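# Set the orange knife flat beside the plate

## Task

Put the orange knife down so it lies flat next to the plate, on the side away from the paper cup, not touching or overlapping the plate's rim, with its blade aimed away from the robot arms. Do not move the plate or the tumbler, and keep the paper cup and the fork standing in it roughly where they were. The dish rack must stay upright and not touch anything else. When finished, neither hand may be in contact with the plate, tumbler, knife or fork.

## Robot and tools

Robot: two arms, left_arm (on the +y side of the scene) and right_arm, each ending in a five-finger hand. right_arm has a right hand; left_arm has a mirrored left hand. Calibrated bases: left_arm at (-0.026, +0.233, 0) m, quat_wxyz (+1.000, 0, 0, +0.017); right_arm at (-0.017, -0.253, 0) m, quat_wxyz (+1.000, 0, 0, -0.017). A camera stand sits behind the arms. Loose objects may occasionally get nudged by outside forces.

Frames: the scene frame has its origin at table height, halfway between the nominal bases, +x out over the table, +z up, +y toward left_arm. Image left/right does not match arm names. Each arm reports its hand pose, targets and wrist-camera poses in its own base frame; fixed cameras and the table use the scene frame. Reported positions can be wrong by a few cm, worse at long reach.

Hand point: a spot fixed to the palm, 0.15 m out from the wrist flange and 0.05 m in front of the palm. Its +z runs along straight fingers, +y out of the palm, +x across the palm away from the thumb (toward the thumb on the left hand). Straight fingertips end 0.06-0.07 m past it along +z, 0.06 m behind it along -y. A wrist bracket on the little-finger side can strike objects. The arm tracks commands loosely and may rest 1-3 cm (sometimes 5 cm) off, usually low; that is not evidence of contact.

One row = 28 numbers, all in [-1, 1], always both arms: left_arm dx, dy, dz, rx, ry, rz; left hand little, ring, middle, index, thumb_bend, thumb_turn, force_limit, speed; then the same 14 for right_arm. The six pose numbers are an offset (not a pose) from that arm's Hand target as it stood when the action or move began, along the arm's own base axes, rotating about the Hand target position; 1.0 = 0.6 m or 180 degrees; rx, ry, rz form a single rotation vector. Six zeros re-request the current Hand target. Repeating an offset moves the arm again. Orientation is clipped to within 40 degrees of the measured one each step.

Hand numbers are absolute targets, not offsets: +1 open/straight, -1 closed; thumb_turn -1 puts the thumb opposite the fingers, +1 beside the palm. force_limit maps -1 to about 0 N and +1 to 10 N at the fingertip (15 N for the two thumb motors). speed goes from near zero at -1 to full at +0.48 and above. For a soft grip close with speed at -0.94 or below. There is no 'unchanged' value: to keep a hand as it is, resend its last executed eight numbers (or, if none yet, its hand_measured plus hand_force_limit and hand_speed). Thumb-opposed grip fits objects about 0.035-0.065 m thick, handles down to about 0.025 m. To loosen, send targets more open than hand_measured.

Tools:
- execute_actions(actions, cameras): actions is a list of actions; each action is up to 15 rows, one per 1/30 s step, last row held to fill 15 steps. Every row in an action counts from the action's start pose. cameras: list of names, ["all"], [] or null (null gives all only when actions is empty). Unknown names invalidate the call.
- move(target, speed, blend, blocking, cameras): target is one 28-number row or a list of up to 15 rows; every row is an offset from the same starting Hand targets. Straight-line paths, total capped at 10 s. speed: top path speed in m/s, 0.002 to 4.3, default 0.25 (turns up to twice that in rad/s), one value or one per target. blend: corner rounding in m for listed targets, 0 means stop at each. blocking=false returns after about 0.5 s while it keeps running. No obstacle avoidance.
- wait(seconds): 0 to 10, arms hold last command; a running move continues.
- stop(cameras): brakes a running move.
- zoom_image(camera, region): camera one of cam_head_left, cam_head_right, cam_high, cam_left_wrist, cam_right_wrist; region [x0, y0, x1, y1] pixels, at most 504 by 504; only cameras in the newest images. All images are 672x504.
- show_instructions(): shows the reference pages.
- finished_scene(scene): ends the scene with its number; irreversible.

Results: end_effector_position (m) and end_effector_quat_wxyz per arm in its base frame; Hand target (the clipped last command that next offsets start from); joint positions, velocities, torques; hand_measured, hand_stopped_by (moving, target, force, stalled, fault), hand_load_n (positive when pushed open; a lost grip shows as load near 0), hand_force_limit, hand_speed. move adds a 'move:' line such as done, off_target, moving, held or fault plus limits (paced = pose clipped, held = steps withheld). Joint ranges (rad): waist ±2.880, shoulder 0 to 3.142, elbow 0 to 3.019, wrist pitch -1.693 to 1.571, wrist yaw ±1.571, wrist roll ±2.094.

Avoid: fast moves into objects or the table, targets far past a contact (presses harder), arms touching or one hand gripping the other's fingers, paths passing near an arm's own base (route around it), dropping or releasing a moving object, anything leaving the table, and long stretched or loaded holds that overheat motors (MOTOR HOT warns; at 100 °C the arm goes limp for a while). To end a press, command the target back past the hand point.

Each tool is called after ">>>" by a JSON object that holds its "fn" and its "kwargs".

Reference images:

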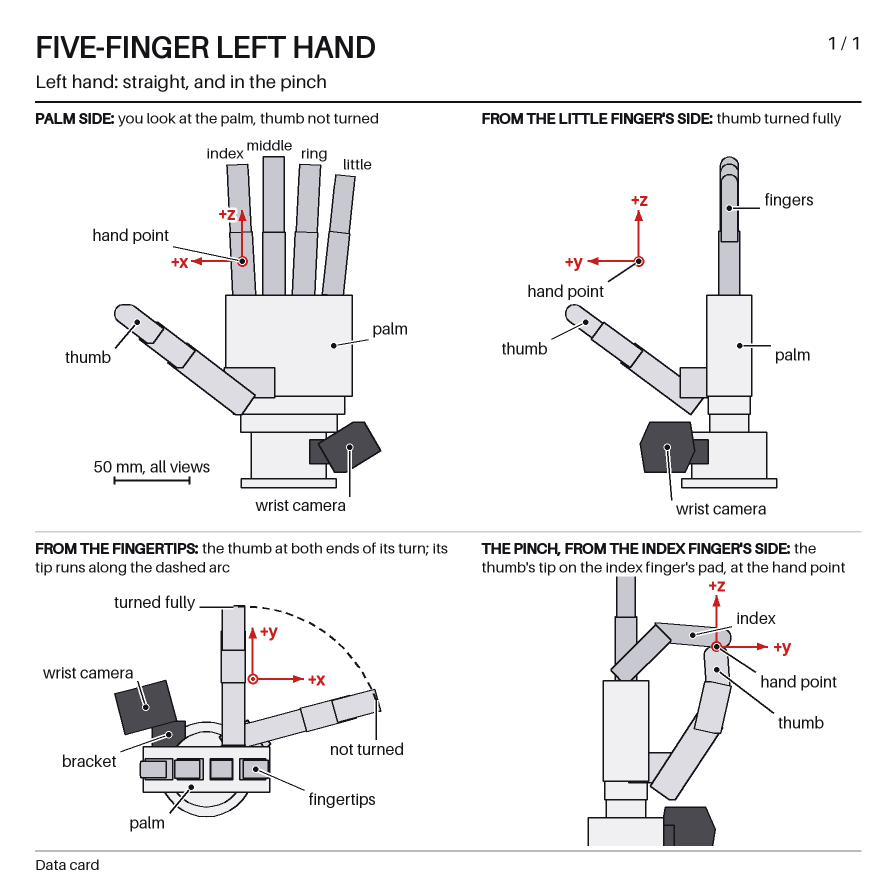

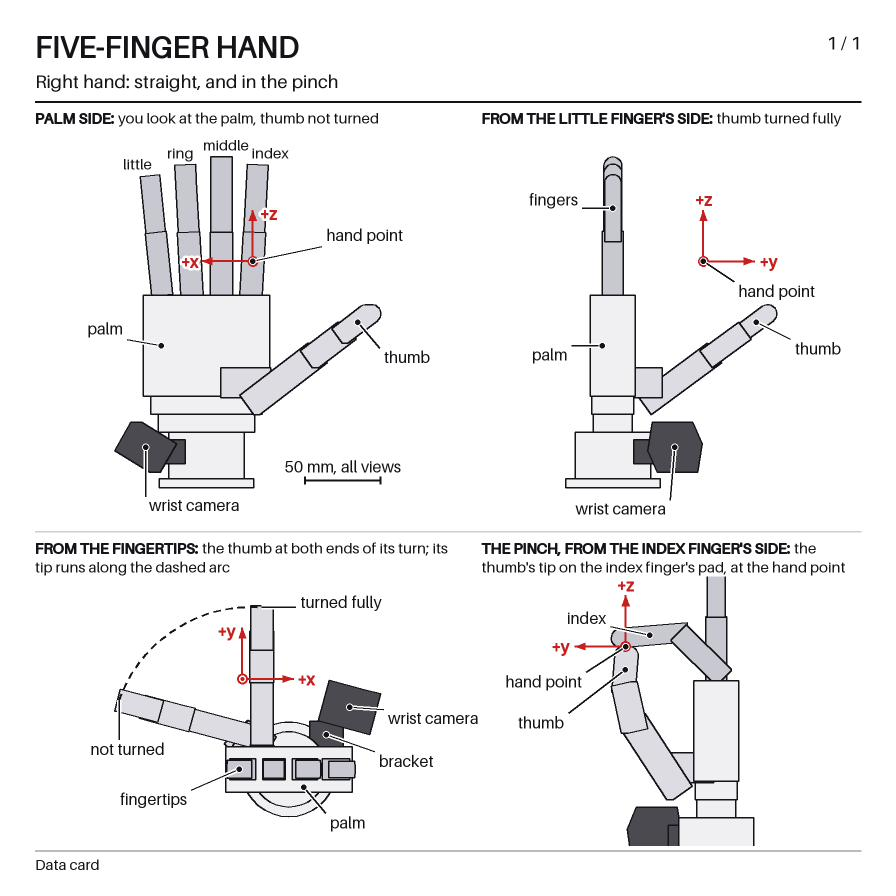

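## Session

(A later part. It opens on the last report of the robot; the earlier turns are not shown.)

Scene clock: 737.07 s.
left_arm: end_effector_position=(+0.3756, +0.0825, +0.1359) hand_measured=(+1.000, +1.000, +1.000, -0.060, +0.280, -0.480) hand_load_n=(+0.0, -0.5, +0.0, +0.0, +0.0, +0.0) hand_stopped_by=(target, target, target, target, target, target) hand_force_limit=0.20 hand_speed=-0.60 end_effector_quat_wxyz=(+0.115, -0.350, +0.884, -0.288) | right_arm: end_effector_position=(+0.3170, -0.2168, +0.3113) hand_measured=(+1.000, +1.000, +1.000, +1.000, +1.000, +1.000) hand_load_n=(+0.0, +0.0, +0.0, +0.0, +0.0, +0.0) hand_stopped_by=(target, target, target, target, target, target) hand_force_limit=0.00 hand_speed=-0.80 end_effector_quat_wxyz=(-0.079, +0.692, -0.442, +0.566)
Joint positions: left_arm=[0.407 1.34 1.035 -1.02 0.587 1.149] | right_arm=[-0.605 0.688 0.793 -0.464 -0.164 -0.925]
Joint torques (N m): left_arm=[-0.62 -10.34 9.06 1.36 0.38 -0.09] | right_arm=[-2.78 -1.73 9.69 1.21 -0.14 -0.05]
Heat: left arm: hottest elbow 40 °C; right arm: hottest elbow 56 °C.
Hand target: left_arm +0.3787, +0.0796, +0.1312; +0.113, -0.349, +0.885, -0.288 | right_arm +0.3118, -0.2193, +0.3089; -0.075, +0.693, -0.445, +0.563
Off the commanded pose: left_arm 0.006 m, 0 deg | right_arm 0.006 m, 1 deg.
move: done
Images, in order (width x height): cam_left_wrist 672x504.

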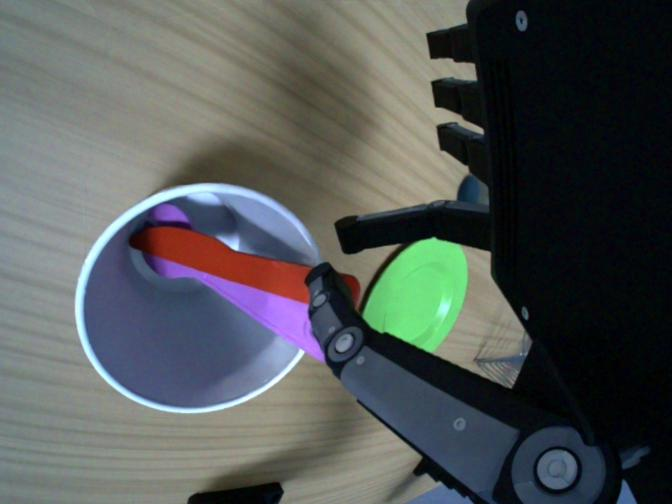

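>>> {"fn": "move", "kwargs": {"target": [0,0,0,0,0,0,1,1,1,-0.16,0.26,-0.48,0.2,-0.7,0,0,0,0,0,0,1,1,1,1,1,1,0,-0.8], "speed": 0.05, "cameras": ["cam_left_wrist"]}}

>>> {"fn": "zoom_image", "kwargs": {"camera": "cam_left_wrist", "region": [230, 180, 400, 320]}}

Scene clock: 741.57 s.
left_arm: end_effector_position=(+0.3756, +0.0825, +0.1359) hand_measured=(+1.000, +1.000, +1.000, -0.160, +0.260, -0.480) hand_load_n=(+0.0, +0.0, +0.0, +0.0, +0.0, +0.0) hand_stopped_by=(target, target, target, target, target, target) hand_force_limit=0.20 hand_speed=-0.70 end_effector_quat_wxyz=(+0.115, -0.350, +0.884, -0.288) | right_arm: end_effector_position=(+0.3170, -0.2168, +0.3113) hand_measured=(+1.000, +1.000, +1.000, +1.000, +1.000, +1.000) hand_load_n=(+0.0, +0.0, +0.0, +0.0, +0.0, +0.0) hand_stopped_by=(target, target, target, target, target, target) hand_force_limit=0.00 hand_speed=-0.80 end_effector_quat_wxyz=(-0.079, +0.692, -0.442, +0.566)
Joint positions: left_arm=[0.407 1.34 1.035 -1.02 0.587 1.149] | right_arm=[-0.605 0.688 0.793 -0.464 -0.164 -0.925]
Joint torques (N m): left_arm=[-0.73 -10.23 9.07 1.35 0.37 -0.09] | right_arm=[-2.67 -0.97 9.83 0.95 -0.19 0.01]
Heat: left arm: hottest elbow 40 °C; right arm: hottest elbow 56 °C.
Hand target: left_arm +0.3787, +0.0796, +0.1312; +0.113, -0.349, +0.885, -0.288 | right_arm +0.3118, -0.2193, +0.3089; -0.075, +0.693, -0.445, +0.563
Off the commanded pose: left_arm 0.006 m, 0 deg | right_arm 0.006 m, 1 deg.
move: done
Images, in order (width x height): cam_left_wrist 672x504.

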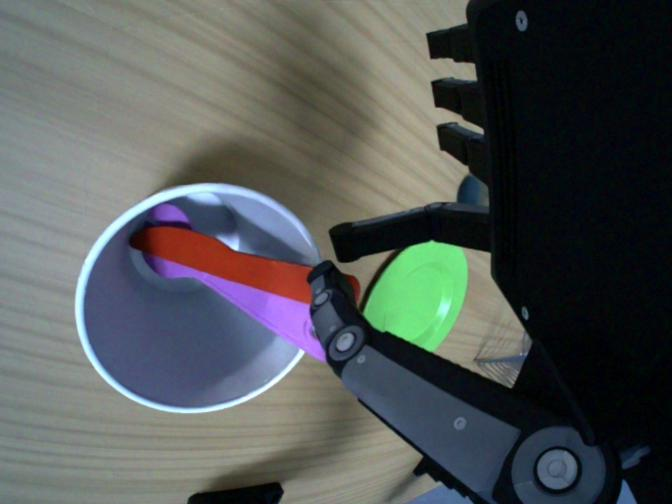

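Scaled by 2.965 from the camera's 672x504 image, which has a finer 960x720 frame.

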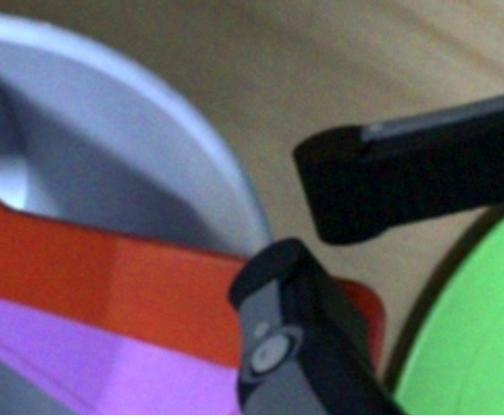

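>>> {"fn": "move", "kwargs": {"target": [0,0,0,0,0,0,1,1,1,-0.24,0.25,-0.48,0.2,-0.75,0,0,0,0,0,0,1,1,1,1,1,1,0,-0.8], "speed": 0.05, "cameras": ["cam_left_wrist"]}}

>>> {"fn": "zoom_image", "kwargs": {"camera": "cam_left_wrist", "region": [230, 180, 400, 320]}}

Scene clock: 753.90 s.
left_arm: end_effector_position=(+0.3756, +0.0825, +0.1359) hand_measured=(+1.000, +1.000, +1.000, -0.240, +0.250, -0.480) hand_load_n=(+0.0, +0.0, +0.0, +0.0, +0.0, +0.0) hand_stopped_by=(target, target, target, target, target, target) hand_force_limit=0.20 hand_speed=-0.75 end_effector_quat_wxyz=(+0.115, -0.350, +0.884, -0.288) | right_arm: end_effector_position=(+0.3170, -0.2168, +0.3113) hand_measured=(+1.000, +1.000, +1.000, +1.000, +1.000, +1.000) hand_load_n=(+0.0, +0.0, -0.5, +0.0, -0.5, +0.0) hand_stopped_by=(target, target, target, target, target, target) hand_force_limit=0.00 hand_speed=-0.80 end_effector_quat_wxyz=(-0.079, +0.692, -0.442, +0.566)
Joint positions: left_arm=[0.407 1.34 1.035 -1.02 0.587 1.149] | right_arm=[-0.605 0.688 0.793 -0.464 -0.164 -0.925]
Joint torques (N m): left_arm=[-0.67 -10.46 9.07 1.37 0.37 -0.09] | right_arm=[-1.49 -1.03 9.59 0.79 -0.24 -0.13]
Heat: left arm: hottest elbow 40 °C; right arm: hottest elbow 56 °C.
Hand target: left_arm +0.3787, +0.0796, +0.1312; +0.113, -0.349, +0.885, -0.288 | right_arm +0.3118, -0.2193, +0.3089; -0.075, +0.693, -0.445, +0.563
Off the commanded pose: left_arm 0.006 m, 0 deg | right_arm 0.006 m, 1 deg.
move: done
Images, in order (width x height): cam_left_wrist 672x504.

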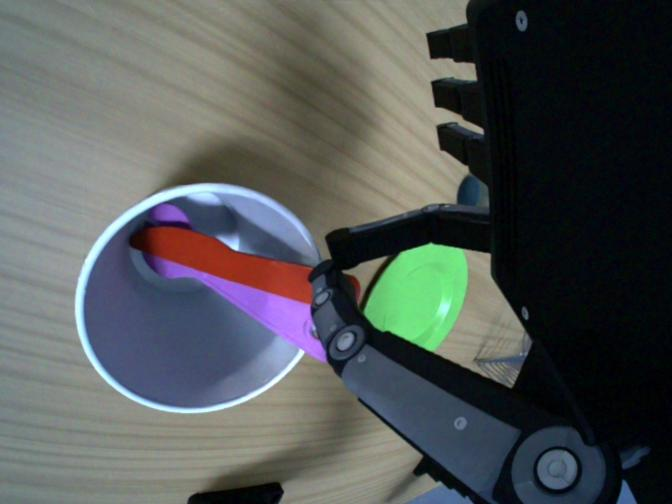

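Scaled by 2.965 from the camera's 672x504 image, which has a finer 960x720 frame.

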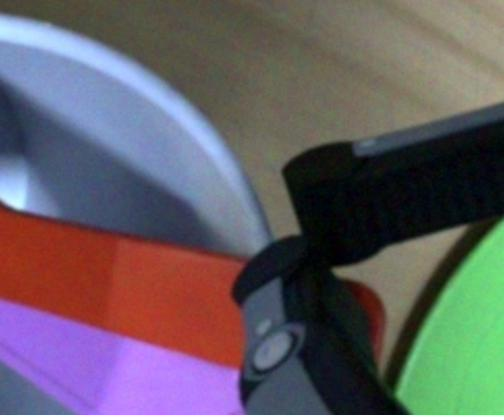

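>>> {"fn": "wait", "kwargs": {"seconds": 0, "cameras": ["cam_high","cam_head_left","cam_head_right"]}}

>>> {"fn": "zoom_image", "kwargs": {"camera": "cam_high", "region": [460, 90, 560, 170]}}

>>> {"fn": "zoom_image", "kwargs": {"camera": "cam_head_left", "region": [230, 240, 330, 350]}}

Scene clock: 792.00 s.
left_arm: end_effector_position=(+0.3756, +0.0825, +0.1359) hand_measured=(+1.000, +1.000, +1.000, -0.240, +0.250, -0.480) hand_load_n=(+0.0, +0.0, +0.5, +0.5, +0.0, +0.0) hand_stopped_by=(target, target, target, target, target, target) hand_force_limit=0.20 hand_speed=-0.75 end_effector_quat_wxyz=(+0.115, -0.350, +0.884, -0.288) | right_arm: end_effector_position=(+0.3170, -0.2168, +0.3113) hand_measured=(+1.000, +1.000, +1.000, +1.000, +1.000, +1.000) hand_load_n=(+0.0, +0.0, +0.0, +0.0, +0.0, +0.0) hand_stopped_by=(target, target, target, target, target, target) hand_force_limit=0.00 hand_speed=-0.80 end_effector_quat_wxyz=(-0.079, +0.692, -0.442, +0.566)
Joint positions: left_arm=[0.407 1.34 1.035 -1.02 0.587 1.149] | right_arm=[-0.605 0.688 0.793 -0.464 -0.164 -0.925]
Joint torques (N m): left_arm=[-0.62 -10.34 9.09 1.37 0.37 -0.1] | right_arm=[-2.9 -1.79 9.74 1.02 -0.24 0.04]
Heat: left arm: hottest elbow 39 °C; right arm: hottest elbow 56 °C.
Hand target: left_arm +0.3787, +0.0796, +0.1312; +0.113, -0.349, +0.885, -0.288 | right_arm +0.3118, -0.2193, +0.3089; -0.075, +0.693, -0.445, +0.563
Off the commanded pose: left_arm 0.006 m, 0 deg | right_arm 0.006 m, 1 deg.
Images, in order (width x height): cam_head_left 672x504, cam_head_right 672x504, cam_high 672x504.

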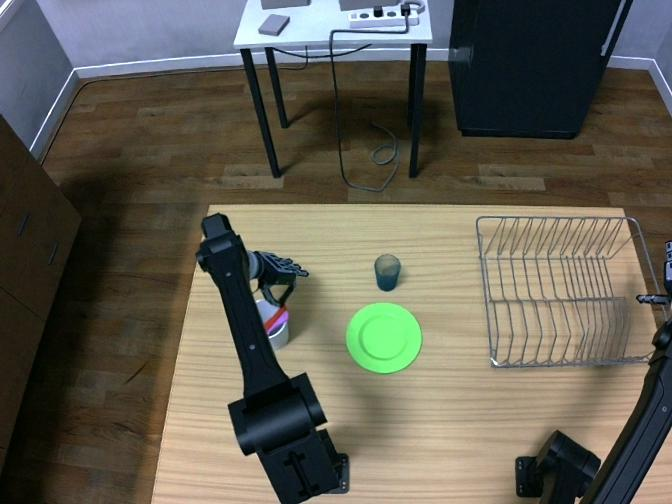

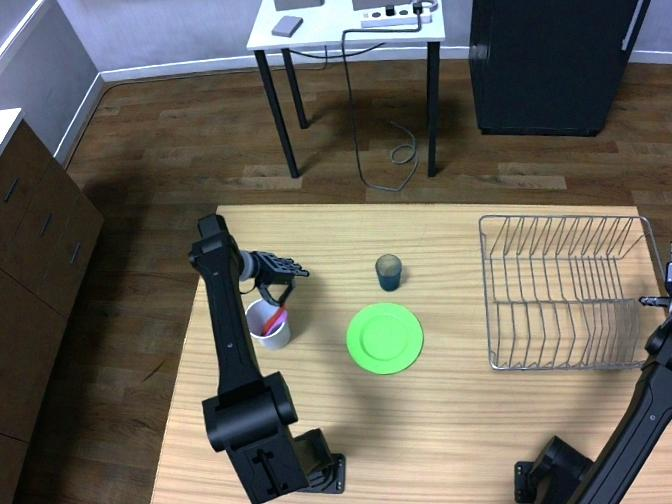

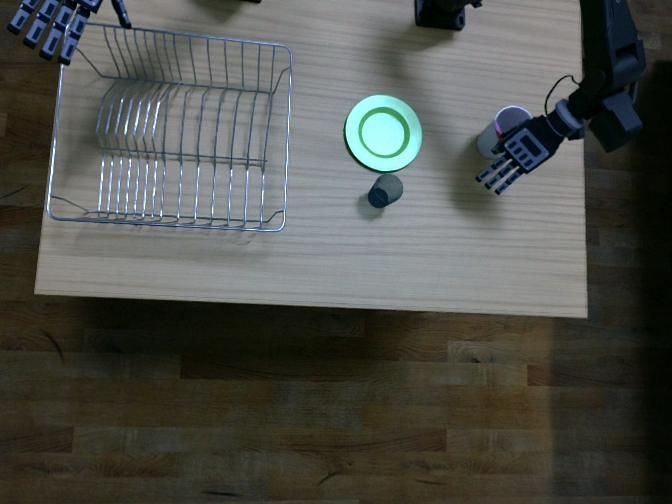

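Scaled by 5.040 from the camera's 672x504 image, which has a finer 960x720 frame.

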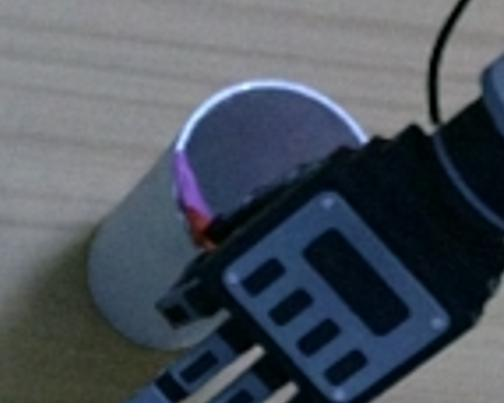

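Scaled by 4.582 from the camera's 672x504 image, which has a finer 960x720 frame.

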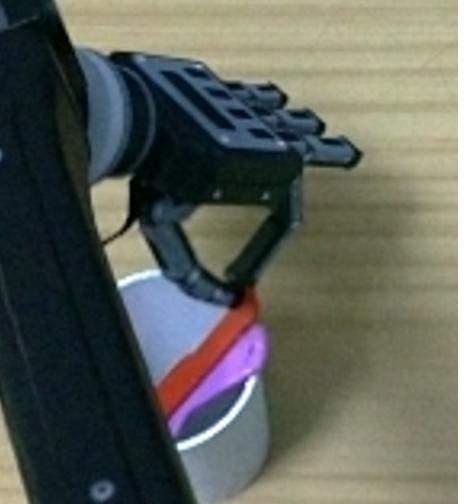

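>>> {"fn": "zoom_image", "kwargs": {"camera": "cam_head_left", "region": [260, 280, 300, 320]}}

>>> {"fn": "zoom_image", "kwargs": {"camera": "cam_head_right", "region": [250, 275, 300, 325]}}

Scaled by 12.600 from the camera's 672x504 image, which has a finer 960x720 frame.

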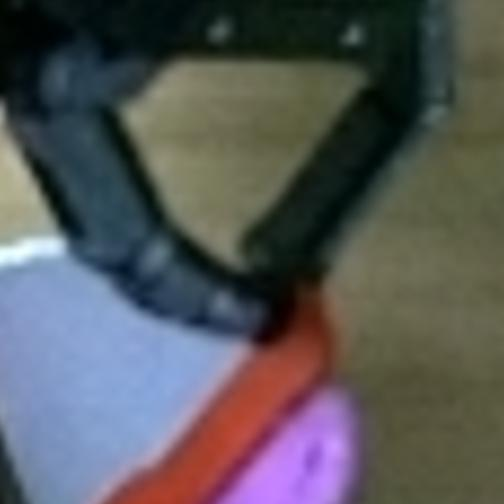

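Scaled by 10.080 from the camera's 672x504 image, which has a finer 960x720 frame.

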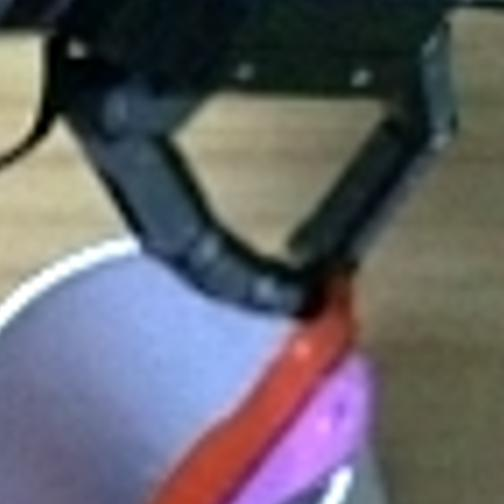

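>>> {"fn": "move", "kwargs": {"target": [[0,0,0,0,0,0,1,1,1,0.35,0.45,-0.48,0.2,-0.4,0,0,0,0,0,0,1,1,1,1,1,1,0,-0.8],[-0.0025,-0.012,0.045,0,0,0,1,1,1,0.35,0.45,-0.48,0.2,-0.4,0,0,0,0,0,0,1,1,1,1,1,1,0,-0.8],[-0.0025,-0.0095,-0.007,0,0,0,1,1,1,0.35,0.45,-0.48,0.2,-0.4,0,0,0,0,0,0,1,1,1,1,1,1,0,-0.8]], "speed": 0.05, "cameras": ["cam_left_wrist","cam_head_right"]}}

>>> {"fn": "zoom_image", "kwargs": {"camera": "cam_left_wrist", "region": [130, 130, 450, 390]}}

>>> {"fn": "zoom_image", "kwargs": {"camera": "cam_head_right", "region": [250, 275, 300, 325]}}

Scene clock: 834.37 s.
left_arm: end_effector_position=(+0.3737, +0.0766, +0.1328) hand_measured=(+1.000, +1.000, +1.000, +0.350, +0.450, -0.480) hand_load_n=(+0.0, +0.0, +0.0, +0.0, +0.5, +0.0) hand_stopped_by=(target, target, target, target, target, target) hand_force_limit=0.20 hand_speed=-0.40 end_effector_quat_wxyz=(+0.117, -0.349, +0.884, -0.288) | right_arm: end_effector_position=(+0.3170, -0.2168, +0.3113) hand_measured=(+1.000, +1.000, +1.000, +1.000, +1.000, +1.000) hand_load_n=(+0.0, -0.5, -0.5, +0.0, +0.0, +0.0) hand_stopped_by=(target, target, target, target, target, target) hand_force_limit=0.00 hand_speed=-0.80 end_effector_quat_wxyz=(-0.079, +0.692, -0.442, +0.566)
Joint positions: left_arm=[0.394 1.328 1.015 -1.001 0.584 1.135] | right_arm=[-0.605 0.688 0.793 -0.464 -0.164 -0.925]
Joint torques (N m): left_arm=[-0.44 -9.76 9.16 1.36 0.36 -0.1] | right_arm=[-2.02 -1.9 9.52 0.98 -0.16 0.03]
Heat: left arm: hottest elbow 39 °C; right arm: hottest elbow 56 °C.
Hand target: left_arm +0.3771, +0.0739, +0.1269; +0.112, -0.349, +0.885, -0.288 | right_arm +0.3118, -0.2193, +0.3089; -0.075, +0.693, -0.445, +0.563
Off the commanded pose: left_arm 0.007 m, 0 deg | right_arm 0.006 m, 1 deg.
move: done
Images, in order (width x height): cam_head_right 672x504, cam_left_wrist 672x504.

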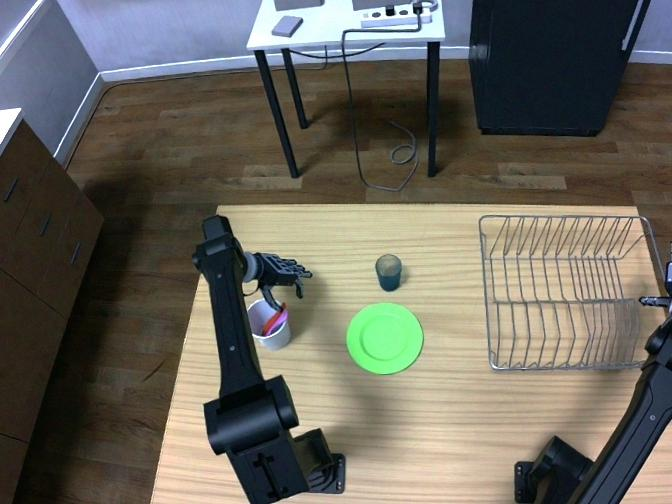

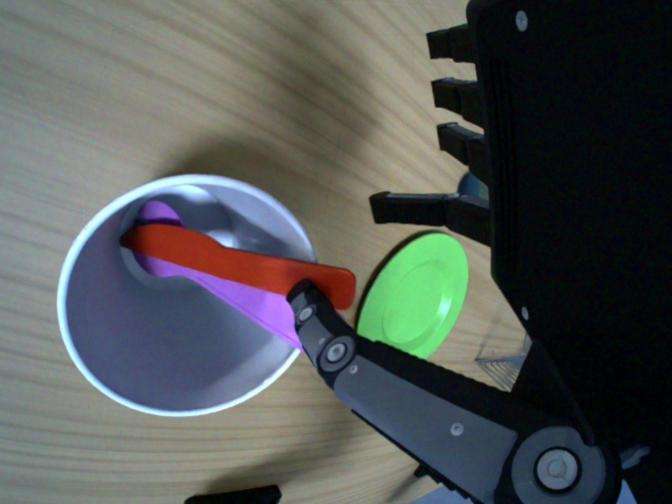

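Scaled by 1.575 from the camera's 672x504 image, which has a finer 960x720 frame.

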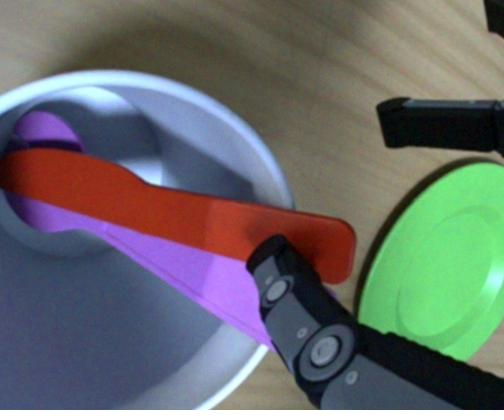

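Scaled by 10.080 from the camera's 672x504 image, which has a finer 960x720 frame.

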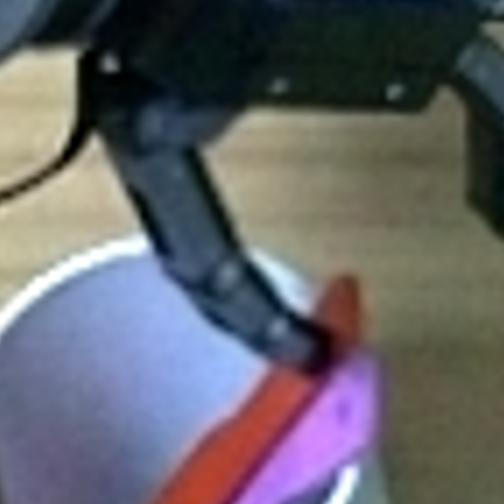

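>>> {"fn": "move", "kwargs": {"target": [0,0,0,0,0,0,1,1,1,-0.16,0.3,-0.48,0.2,-0.5,0,0,0,0,0,0,1,1,1,1,1,1,0,-0.8], "speed": 0.05, "cameras": ["cam_left_wrist","cam_head_right"]}}

>>> {"fn": "zoom_image", "kwargs": {"camera": "cam_left_wrist", "region": [230, 180, 400, 320]}}

>>> {"fn": "zoom_image", "kwargs": {"camera": "cam_head_right", "region": [250, 275, 300, 325]}}

Scene clock: 850.33 s.
left_arm: end_effector_position=(+0.3737, +0.0767, +0.1328) hand_measured=(+1.000, +1.000, +1.000, -0.160, +0.300, -0.480) hand_load_n=(+0.0, +0.0, +0.0, +0.0, +0.0, +0.0) hand_stopped_by=(target, target, target, target, target, target) hand_force_limit=0.20 hand_speed=-0.50 end_effector_quat_wxyz=(+0.117, -0.349, +0.884, -0.288) | right_arm: end_effector_position=(+0.3170, -0.2168, +0.3113) hand_measured=(+1.000, +1.000, +1.000, +1.000, +1.000, +1.000) hand_load_n=(+0.0, +0.0, +0.5, +0.0, +0.0, +0.0) hand_stopped_by=(target, target, target, target, target, target) hand_force_limit=0.00 hand_speed=-0.80 end_effector_quat_wxyz=(-0.079, +0.692, -0.442, +0.566)
Joint positions: left_arm=[0.394 1.328 1.015 -1.001 0.583 1.135] | right_arm=[-0.605 0.688 0.793 -0.464 -0.164 -0.925]
Joint torques (N m): left_arm=[-0.67 -9.93 9.11 1.39 0.38 -0.11] | right_arm=[-1.85 -1.9 9.66 1.2 -0.16 0]
Heat: left arm: hottest elbow 41 °C; right arm: hottest elbow 56 °C.
Hand target: left_arm +0.3771, +0.0739, +0.1269; +0.112, -0.349, +0.885, -0.288 | right_arm +0.3118, -0.2193, +0.3089; -0.075, +0.693, -0.445, +0.563
Off the commanded pose: left_arm 0.007 m, 0 deg | right_arm 0.006 m, 1 deg.
move: done
Images, in order (width x height): cam_head_right 672x504, cam_left_wrist 672x504.

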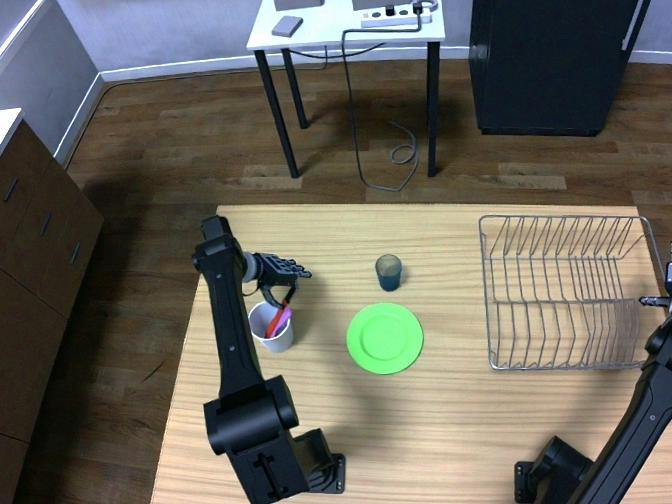

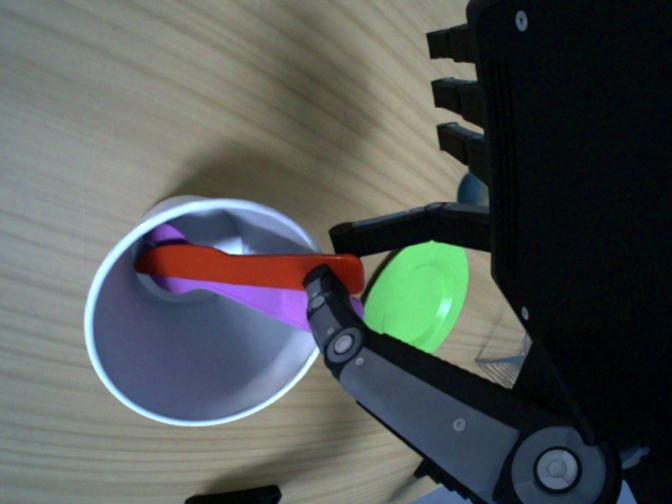

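Scaled by 2.965 from the camera's 672x504 image, which has a finer 960x720 frame.

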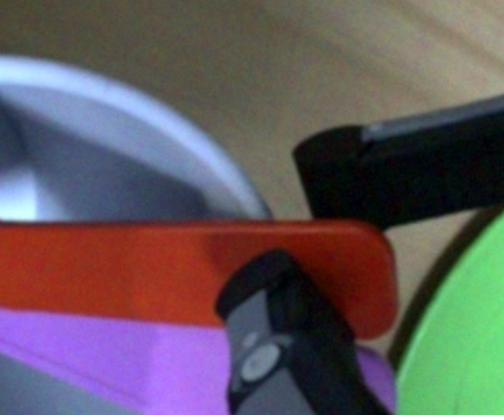

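Scaled by 10.080 from the camera's 672x504 image, which has a finer 960x720 frame.

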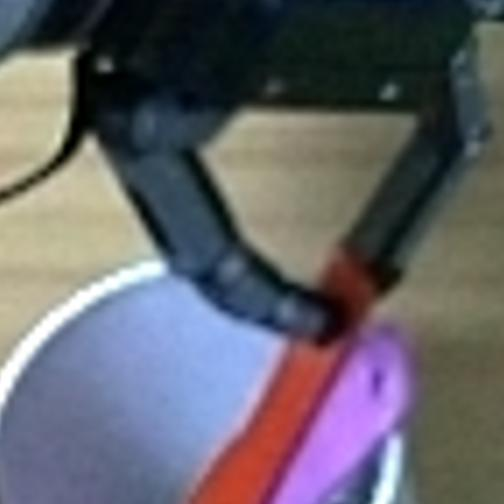

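>>> {"fn": "move", "kwargs": {"target": [0,0,0,0,0,0,1,1,1,-0.5,0.3,-0.48,0.2,-0.8,0,0,0,0,0,0,1,1,1,1,1,1,0,-0.8], "speed": 0.05, "cameras": ["cam_left_wrist","cam_head_right"]}}

>>> {"fn": "zoom_image", "kwargs": {"camera": "cam_left_wrist", "region": [230, 180, 400, 320]}}

>>> {"fn": "zoom_image", "kwargs": {"camera": "cam_head_right", "region": [250, 275, 300, 325]}}

Scene clock: 857.97 s.
left_arm: end_effector_position=(+0.3736, +0.0768, +0.1328) hand_measured=(+1.000, +1.000, +1.000, -0.286, +0.300, -0.480) hand_load_n=(+0.0, +0.0, +0.0, +10.0, +2.0, +0.5) hand_stopped_by=(target, target, target, force, target, target) hand_force_limit=0.20 hand_speed=-0.80 end_effector_quat_wxyz=(+0.117, -0.349, +0.884, -0.287) | right_arm: end_effector_position=(+0.3170, -0.2168, +0.3113) hand_measured=(+1.000, +1.000, +1.000, +1.000, +1.000, +1.000) hand_load_n=(-0.5, +0.0, +0.0, +0.0, +0.0, +0.0) hand_stopped_by=(target, target, target, target, target, target) hand_force_limit=0.00 hand_speed=-0.80 end_effector_quat_wxyz=(-0.079, +0.692, -0.442, +0.566)
Joint positions: left_arm=[0.394 1.328 1.015 -1.001 0.583 1.135] | right_arm=[-0.605 0.688 0.793 -0.464 -0.164 -0.925]
Joint torques (N m): left_arm=[-0.62 -9.88 9.14 1.39 0.41 -0.11] | right_arm=[-2.32 -1.79 9.63 1.1 -0.17 -0.02]
Heat: left arm: hottest elbow 41 °C; right arm: hottest elbow 56 °C.
Hand target: left_arm +0.3771, +0.0739, +0.1269; +0.112, -0.349, +0.885, -0.288 | right_arm +0.3118, -0.2193, +0.3089; -0.075, +0.693, -0.445, +0.563
Off the commanded pose: left_arm 0.007 m, 1 deg | right_arm 0.006 m, 1 deg.
move: done
Images, in order (width x height): cam_head_right 672x504, cam_left_wrist 672x504.

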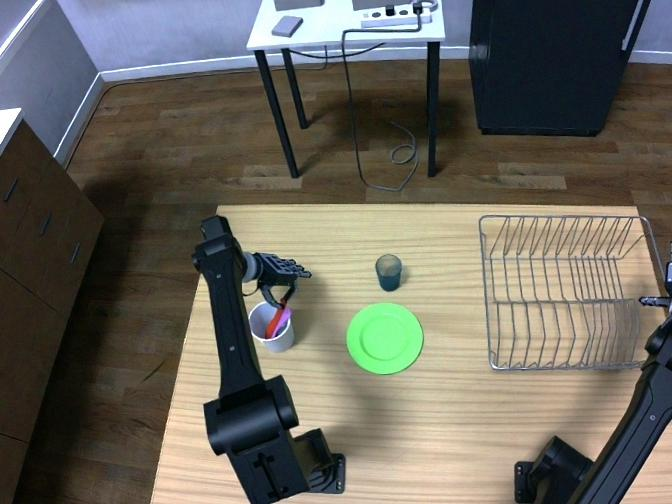

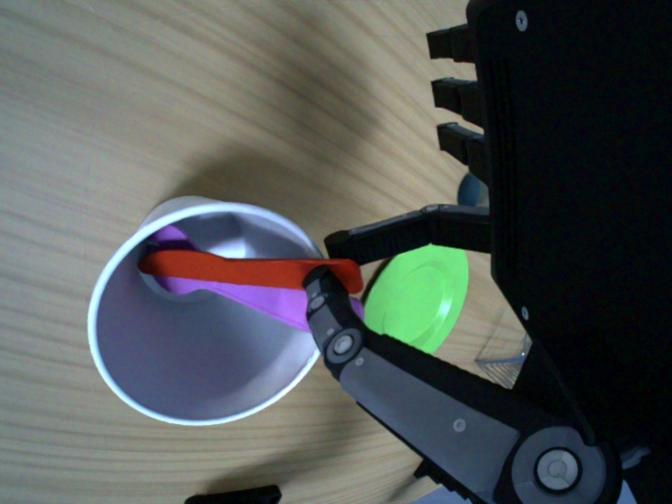

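Scaled by 2.965 from the camera's 672x504 image, which has a finer 960x720 frame.

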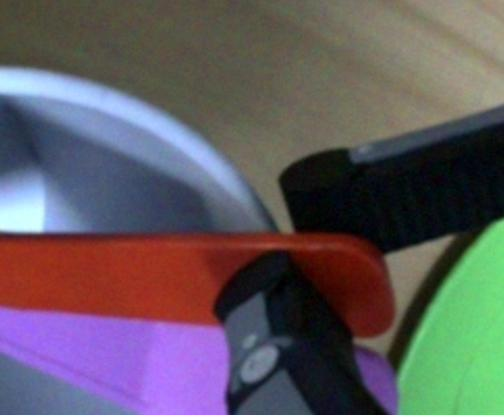

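Scaled by 10.080 from the camera's 672x504 image, which has a finer 960x720 frame.

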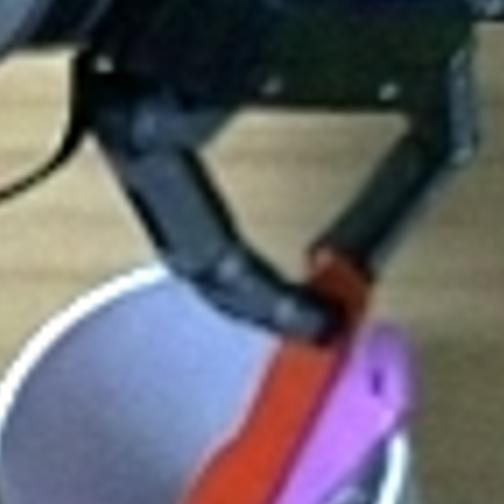

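>>> {"fn": "move", "kwargs": {"target": [0.012,-0.014,0.06,0,0,0,1,1,1,-0.5,0.3,-0.48,0.2,-0.8,0,0,0,0,0,0,1,1,1,1,1,1,0,-0.8], "speed": 0.04, "cameras": ["cam_left_wrist","cam_head_right"]}}

>>> {"fn": "zoom_image", "kwargs": {"camera": "cam_left_wrist", "region": [130, 130, 450, 390]}}

>>> {"fn": "zoom_image", "kwargs": {"camera": "cam_head_right", "region": [230, 260, 310, 340]}}

Scene clock: 869.23 s.
left_arm: end_effector_position=(+0.3717, +0.0667, +0.1445) hand_measured=(+1.000, +1.000, +1.000, -0.286, +0.302, -0.480) hand_load_n=(+0.0, +0.0, +0.0, +4.0, +4.0, +0.0) hand_stopped_by=(target, target, target, force, target, target) hand_force_limit=0.20 hand_speed=-0.80 end_effector_quat_wxyz=(+0.098, -0.355, +0.884, -0.287) | right_arm: end_effector_position=(+0.3170, -0.2168, +0.3113) hand_measured=(+1.000, +1.000, +1.000, +1.000, +1.000, +1.000) hand_load_n=(+0.0, +0.0, +0.0, +0.0, +0.0, +0.0) hand_stopped_by=(target, target, target, target, target, target) hand_force_limit=0.00 hand_speed=-0.80 end_effector_quat_wxyz=(-0.079, +0.692, -0.442, +0.566)
Joint positions: left_arm=[0.371 1.328 1.048 -1.058 0.577 1.109] | right_arm=[-0.605 0.688 0.793 -0.464 -0.164 -0.925]
Joint torques (N m): left_arm=[-0.85 -11.58 12.64 0.24 0.36 -0.16] | right_arm=[-1.85 -1.44 9.59 1.05 -0.14 -0.01]
Heat: left arm: hottest elbow 42 °C; right arm: hottest elbow 56 °C.
Hand target: left_arm +0.3843, +0.0655, +0.1629; +0.113, -0.349, +0.885, -0.288 | right_arm +0.3118, -0.2193, +0.3089; -0.075, +0.693, -0.445, +0.563
Off the commanded pose: left_arm 0.022 m, 2 deg | right_arm 0.006 m, 1 deg.
move: off_target (left_arm)
Images, in order (width x height): cam_head_right 672x504, cam_left_wrist 672x504.

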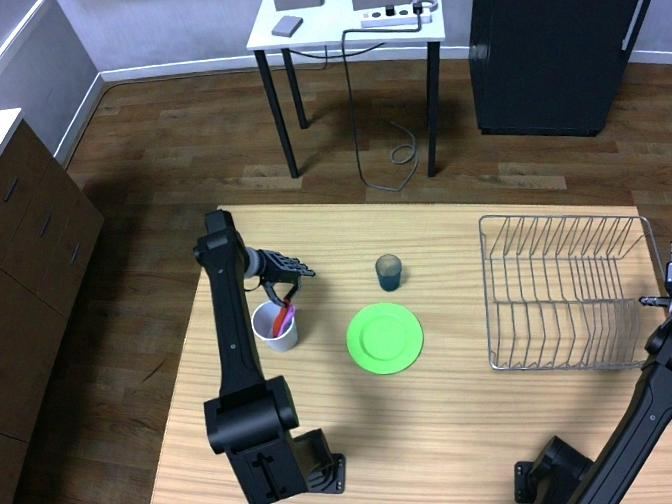

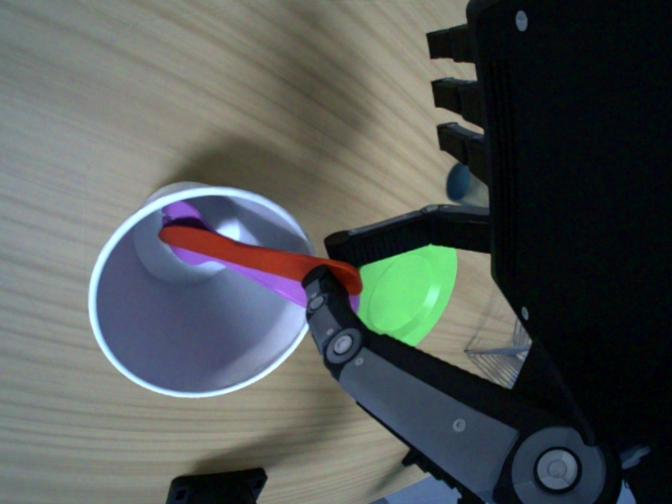

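Scaled by 1.575 from the camera's 672x504 image, which has a finer 960x720 frame.

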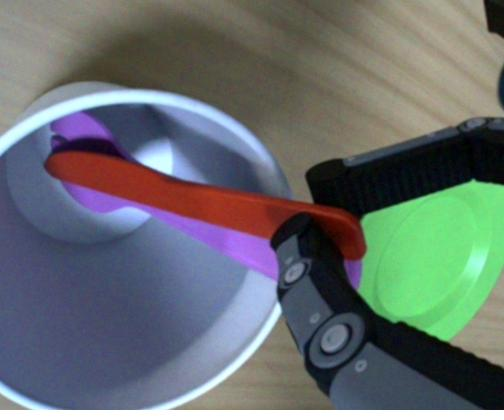

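Scaled by 6.300 from the camera's 672x504 image, which has a finer 960x720 frame.

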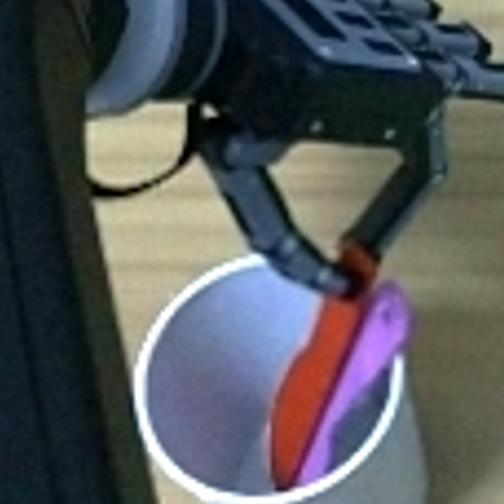

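>>> {"fn": "move", "kwargs": {"target": [0,0,0,0,0,0,1,1,1,-0.6,0.3,-0.48,0.35,-0.88,0,0,0,0,0,0,1,1,1,1,1,1,0,-0.8], "speed": 0.04, "cameras": ["cam_left_wrist","cam_head_right"]}}

>>> {"fn": "zoom_image", "kwargs": {"camera": "cam_left_wrist", "region": [130, 130, 450, 390]}}

Scene clock: 885.27 s.
left_arm: end_effector_position=(+0.3716, +0.0667, +0.1445) hand_measured=(+1.000, +1.000, +1.000, -0.294, +0.302, -0.480) hand_load_n=(+0.0, +0.0, +0.0, +7.5, +4.0, +0.0) hand_stopped_by=(target, target, target, force, target, target) hand_force_limit=0.35 hand_speed=-0.88 end_effector_quat_wxyz=(+0.098, -0.356, +0.884, -0.287) | right_arm: end_effector_position=(+0.3170, -0.2168, +0.3113) hand_measured=(+1.000, +1.000, +1.000, +1.000, +1.000, +1.000) hand_load_n=(+0.0, -0.5, +0.0, +0.0, +0.0, +0.0) hand_stopped_by=(target, target, target, target, target, target) hand_force_limit=0.00 hand_speed=-0.80 end_effector_quat_wxyz=(-0.079, +0.692, -0.442, +0.566)
Joint positions: left_arm=[0.371 1.328 1.048 -1.058 0.577 1.108] | right_arm=[-0.605 0.688 0.793 -0.464 -0.164 -0.925]
Joint torques (N m): left_arm=[-0.85 -11.75 12.66 0.32 0.38 -0.15] | right_arm=[-1.85 -1.38 9.59 1.03 -0.2 -0.02]
Heat: left arm: hottest elbow 43 °C; right arm: hottest elbow 56 °C.
Hand target: left_arm +0.3843, +0.0655, +0.1629; +0.113, -0.349, +0.885, -0.288 | right_arm +0.3118, -0.2193, +0.3089; -0.075, +0.693, -0.445, +0.563
Off the commanded pose: left_arm 0.022 m, 2 deg | right_arm 0.006 m, 1 deg.
move: off_target (left_arm)
Images, in order (width x height): cam_head_right 672x504, cam_left_wrist 672x504.

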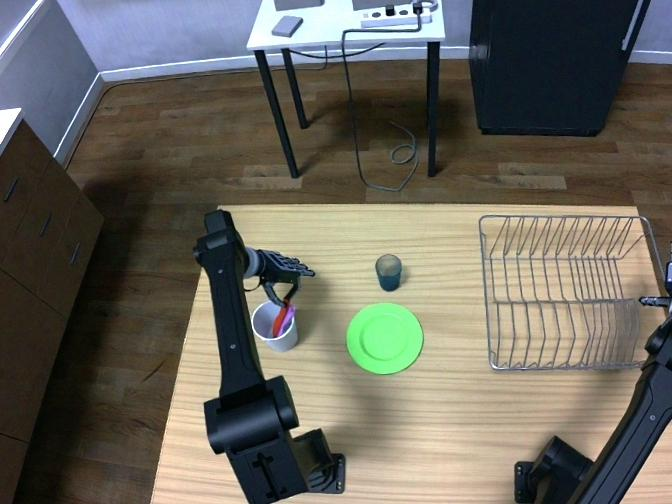

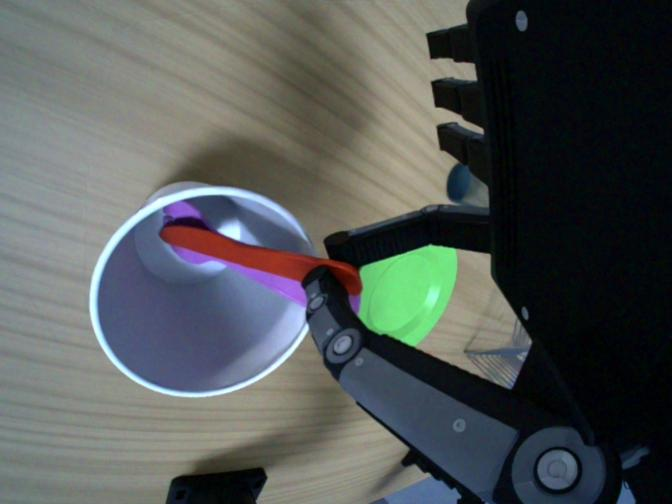

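Scaled by 1.575 from the camera's 672x504 image, which has a finer 960x720 frame.

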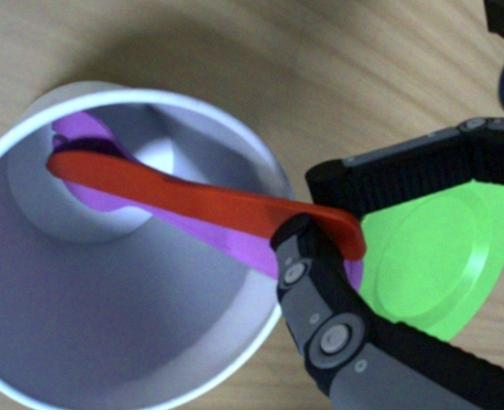

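>>> {"fn": "move", "kwargs": {"target": [[0.01,-0.0,0.06,0,0,0,1,1,1,-0.6,0.3,-0.48,0.35,-0.88,0,0,0,0,0,0,1,1,1,1,1,1,0,-0.8],[0.01,0.0,0.13,0,0,0,1,1,1,-0.6,0.3,-0.48,0.35,-0.88,0,0,0,0,0,0,1,1,1,1,1,1,0,-0.8]], "speed": 0.06, "cameras": ["cam_left_wrist","cam_head_right"]}}

>>> {"fn": "zoom_image", "kwargs": {"camera": "cam_head_right", "region": [210, 230, 330, 350]}}

Scene clock: 897.73 s.
left_arm: end_effector_position=(+0.3810, +0.0680, +0.2210) hand_measured=(+1.000, +1.000, +1.000, -0.294, +0.302, -0.480) hand_load_n=(+0.0, +0.0, +0.0, +5.5, +5.0, +0.0) hand_stopped_by=(target, target, target, force, target, target) hand_force_limit=0.35 hand_speed=-0.88 end_effector_quat_wxyz=(+0.097, -0.356, +0.884, -0.288) | right_arm: end_effector_position=(+0.3170, -0.2168, +0.3113) hand_measured=(+1.000, +1.000, +1.000, +1.000, +1.000, +1.000) hand_load_n=(+0.0, +0.0, +0.0, +0.0, +0.0, +0.0) hand_stopped_by=(target, target, target, target, target, target) hand_force_limit=0.00 hand_speed=-0.80 end_effector_quat_wxyz=(-0.079, +0.692, -0.442, +0.566)
Joint positions: left_arm=[0.366 1.318 1.242 -1.261 0.576 1.101] | right_arm=[-0.605 0.688 0.793 -0.464 -0.164 -0.925]
Joint torques (N m): left_arm=[-0.97 -12.04 13.05 0.29 0.36 -0.15] | right_arm=[-2.84 -2.14 9.58 1.29 -0.16 -0.08]
Heat: left arm: hottest elbow 45 °C; right arm: hottest elbow 56 °C.
Hand target: left_arm +0.3903, +0.0655, +0.2409; +0.113, -0.349, +0.885, -0.288 | right_arm +0.3118, -0.2193, +0.3089; -0.075, +0.693, -0.445, +0.563
Off the commanded pose: left_arm 0.022 m, 2 deg | right_arm 0.006 m, 1 deg.
move: off_target (left_arm)
Images, in order (width x height): cam_head_right 672x504, cam_left_wrist 672x504.

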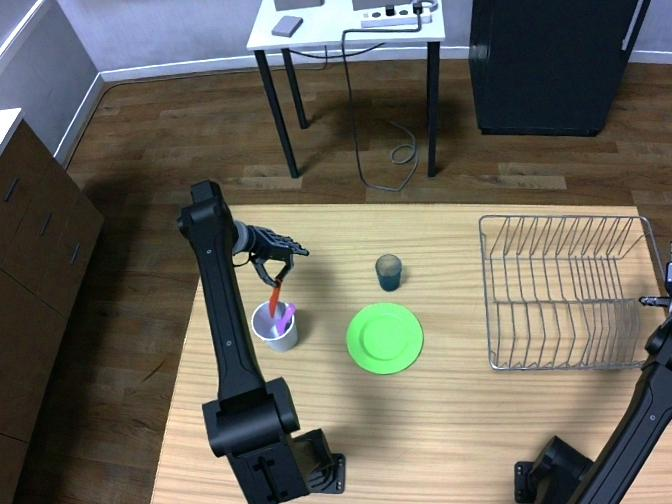

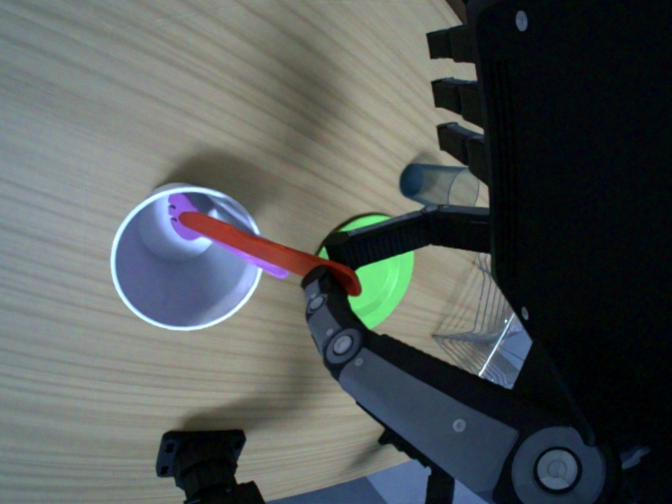

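Scaled by 4.200 from the camera's 672x504 image, which has a finer 960x720 frame.

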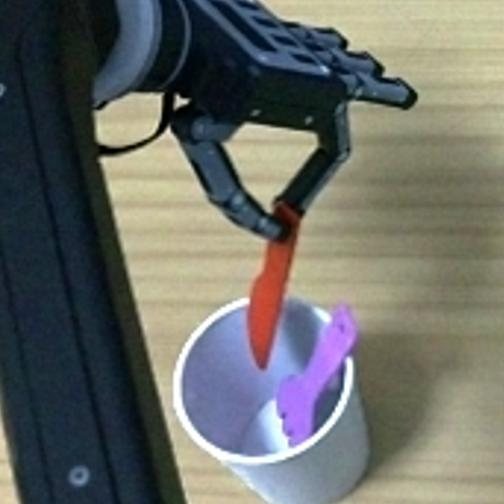

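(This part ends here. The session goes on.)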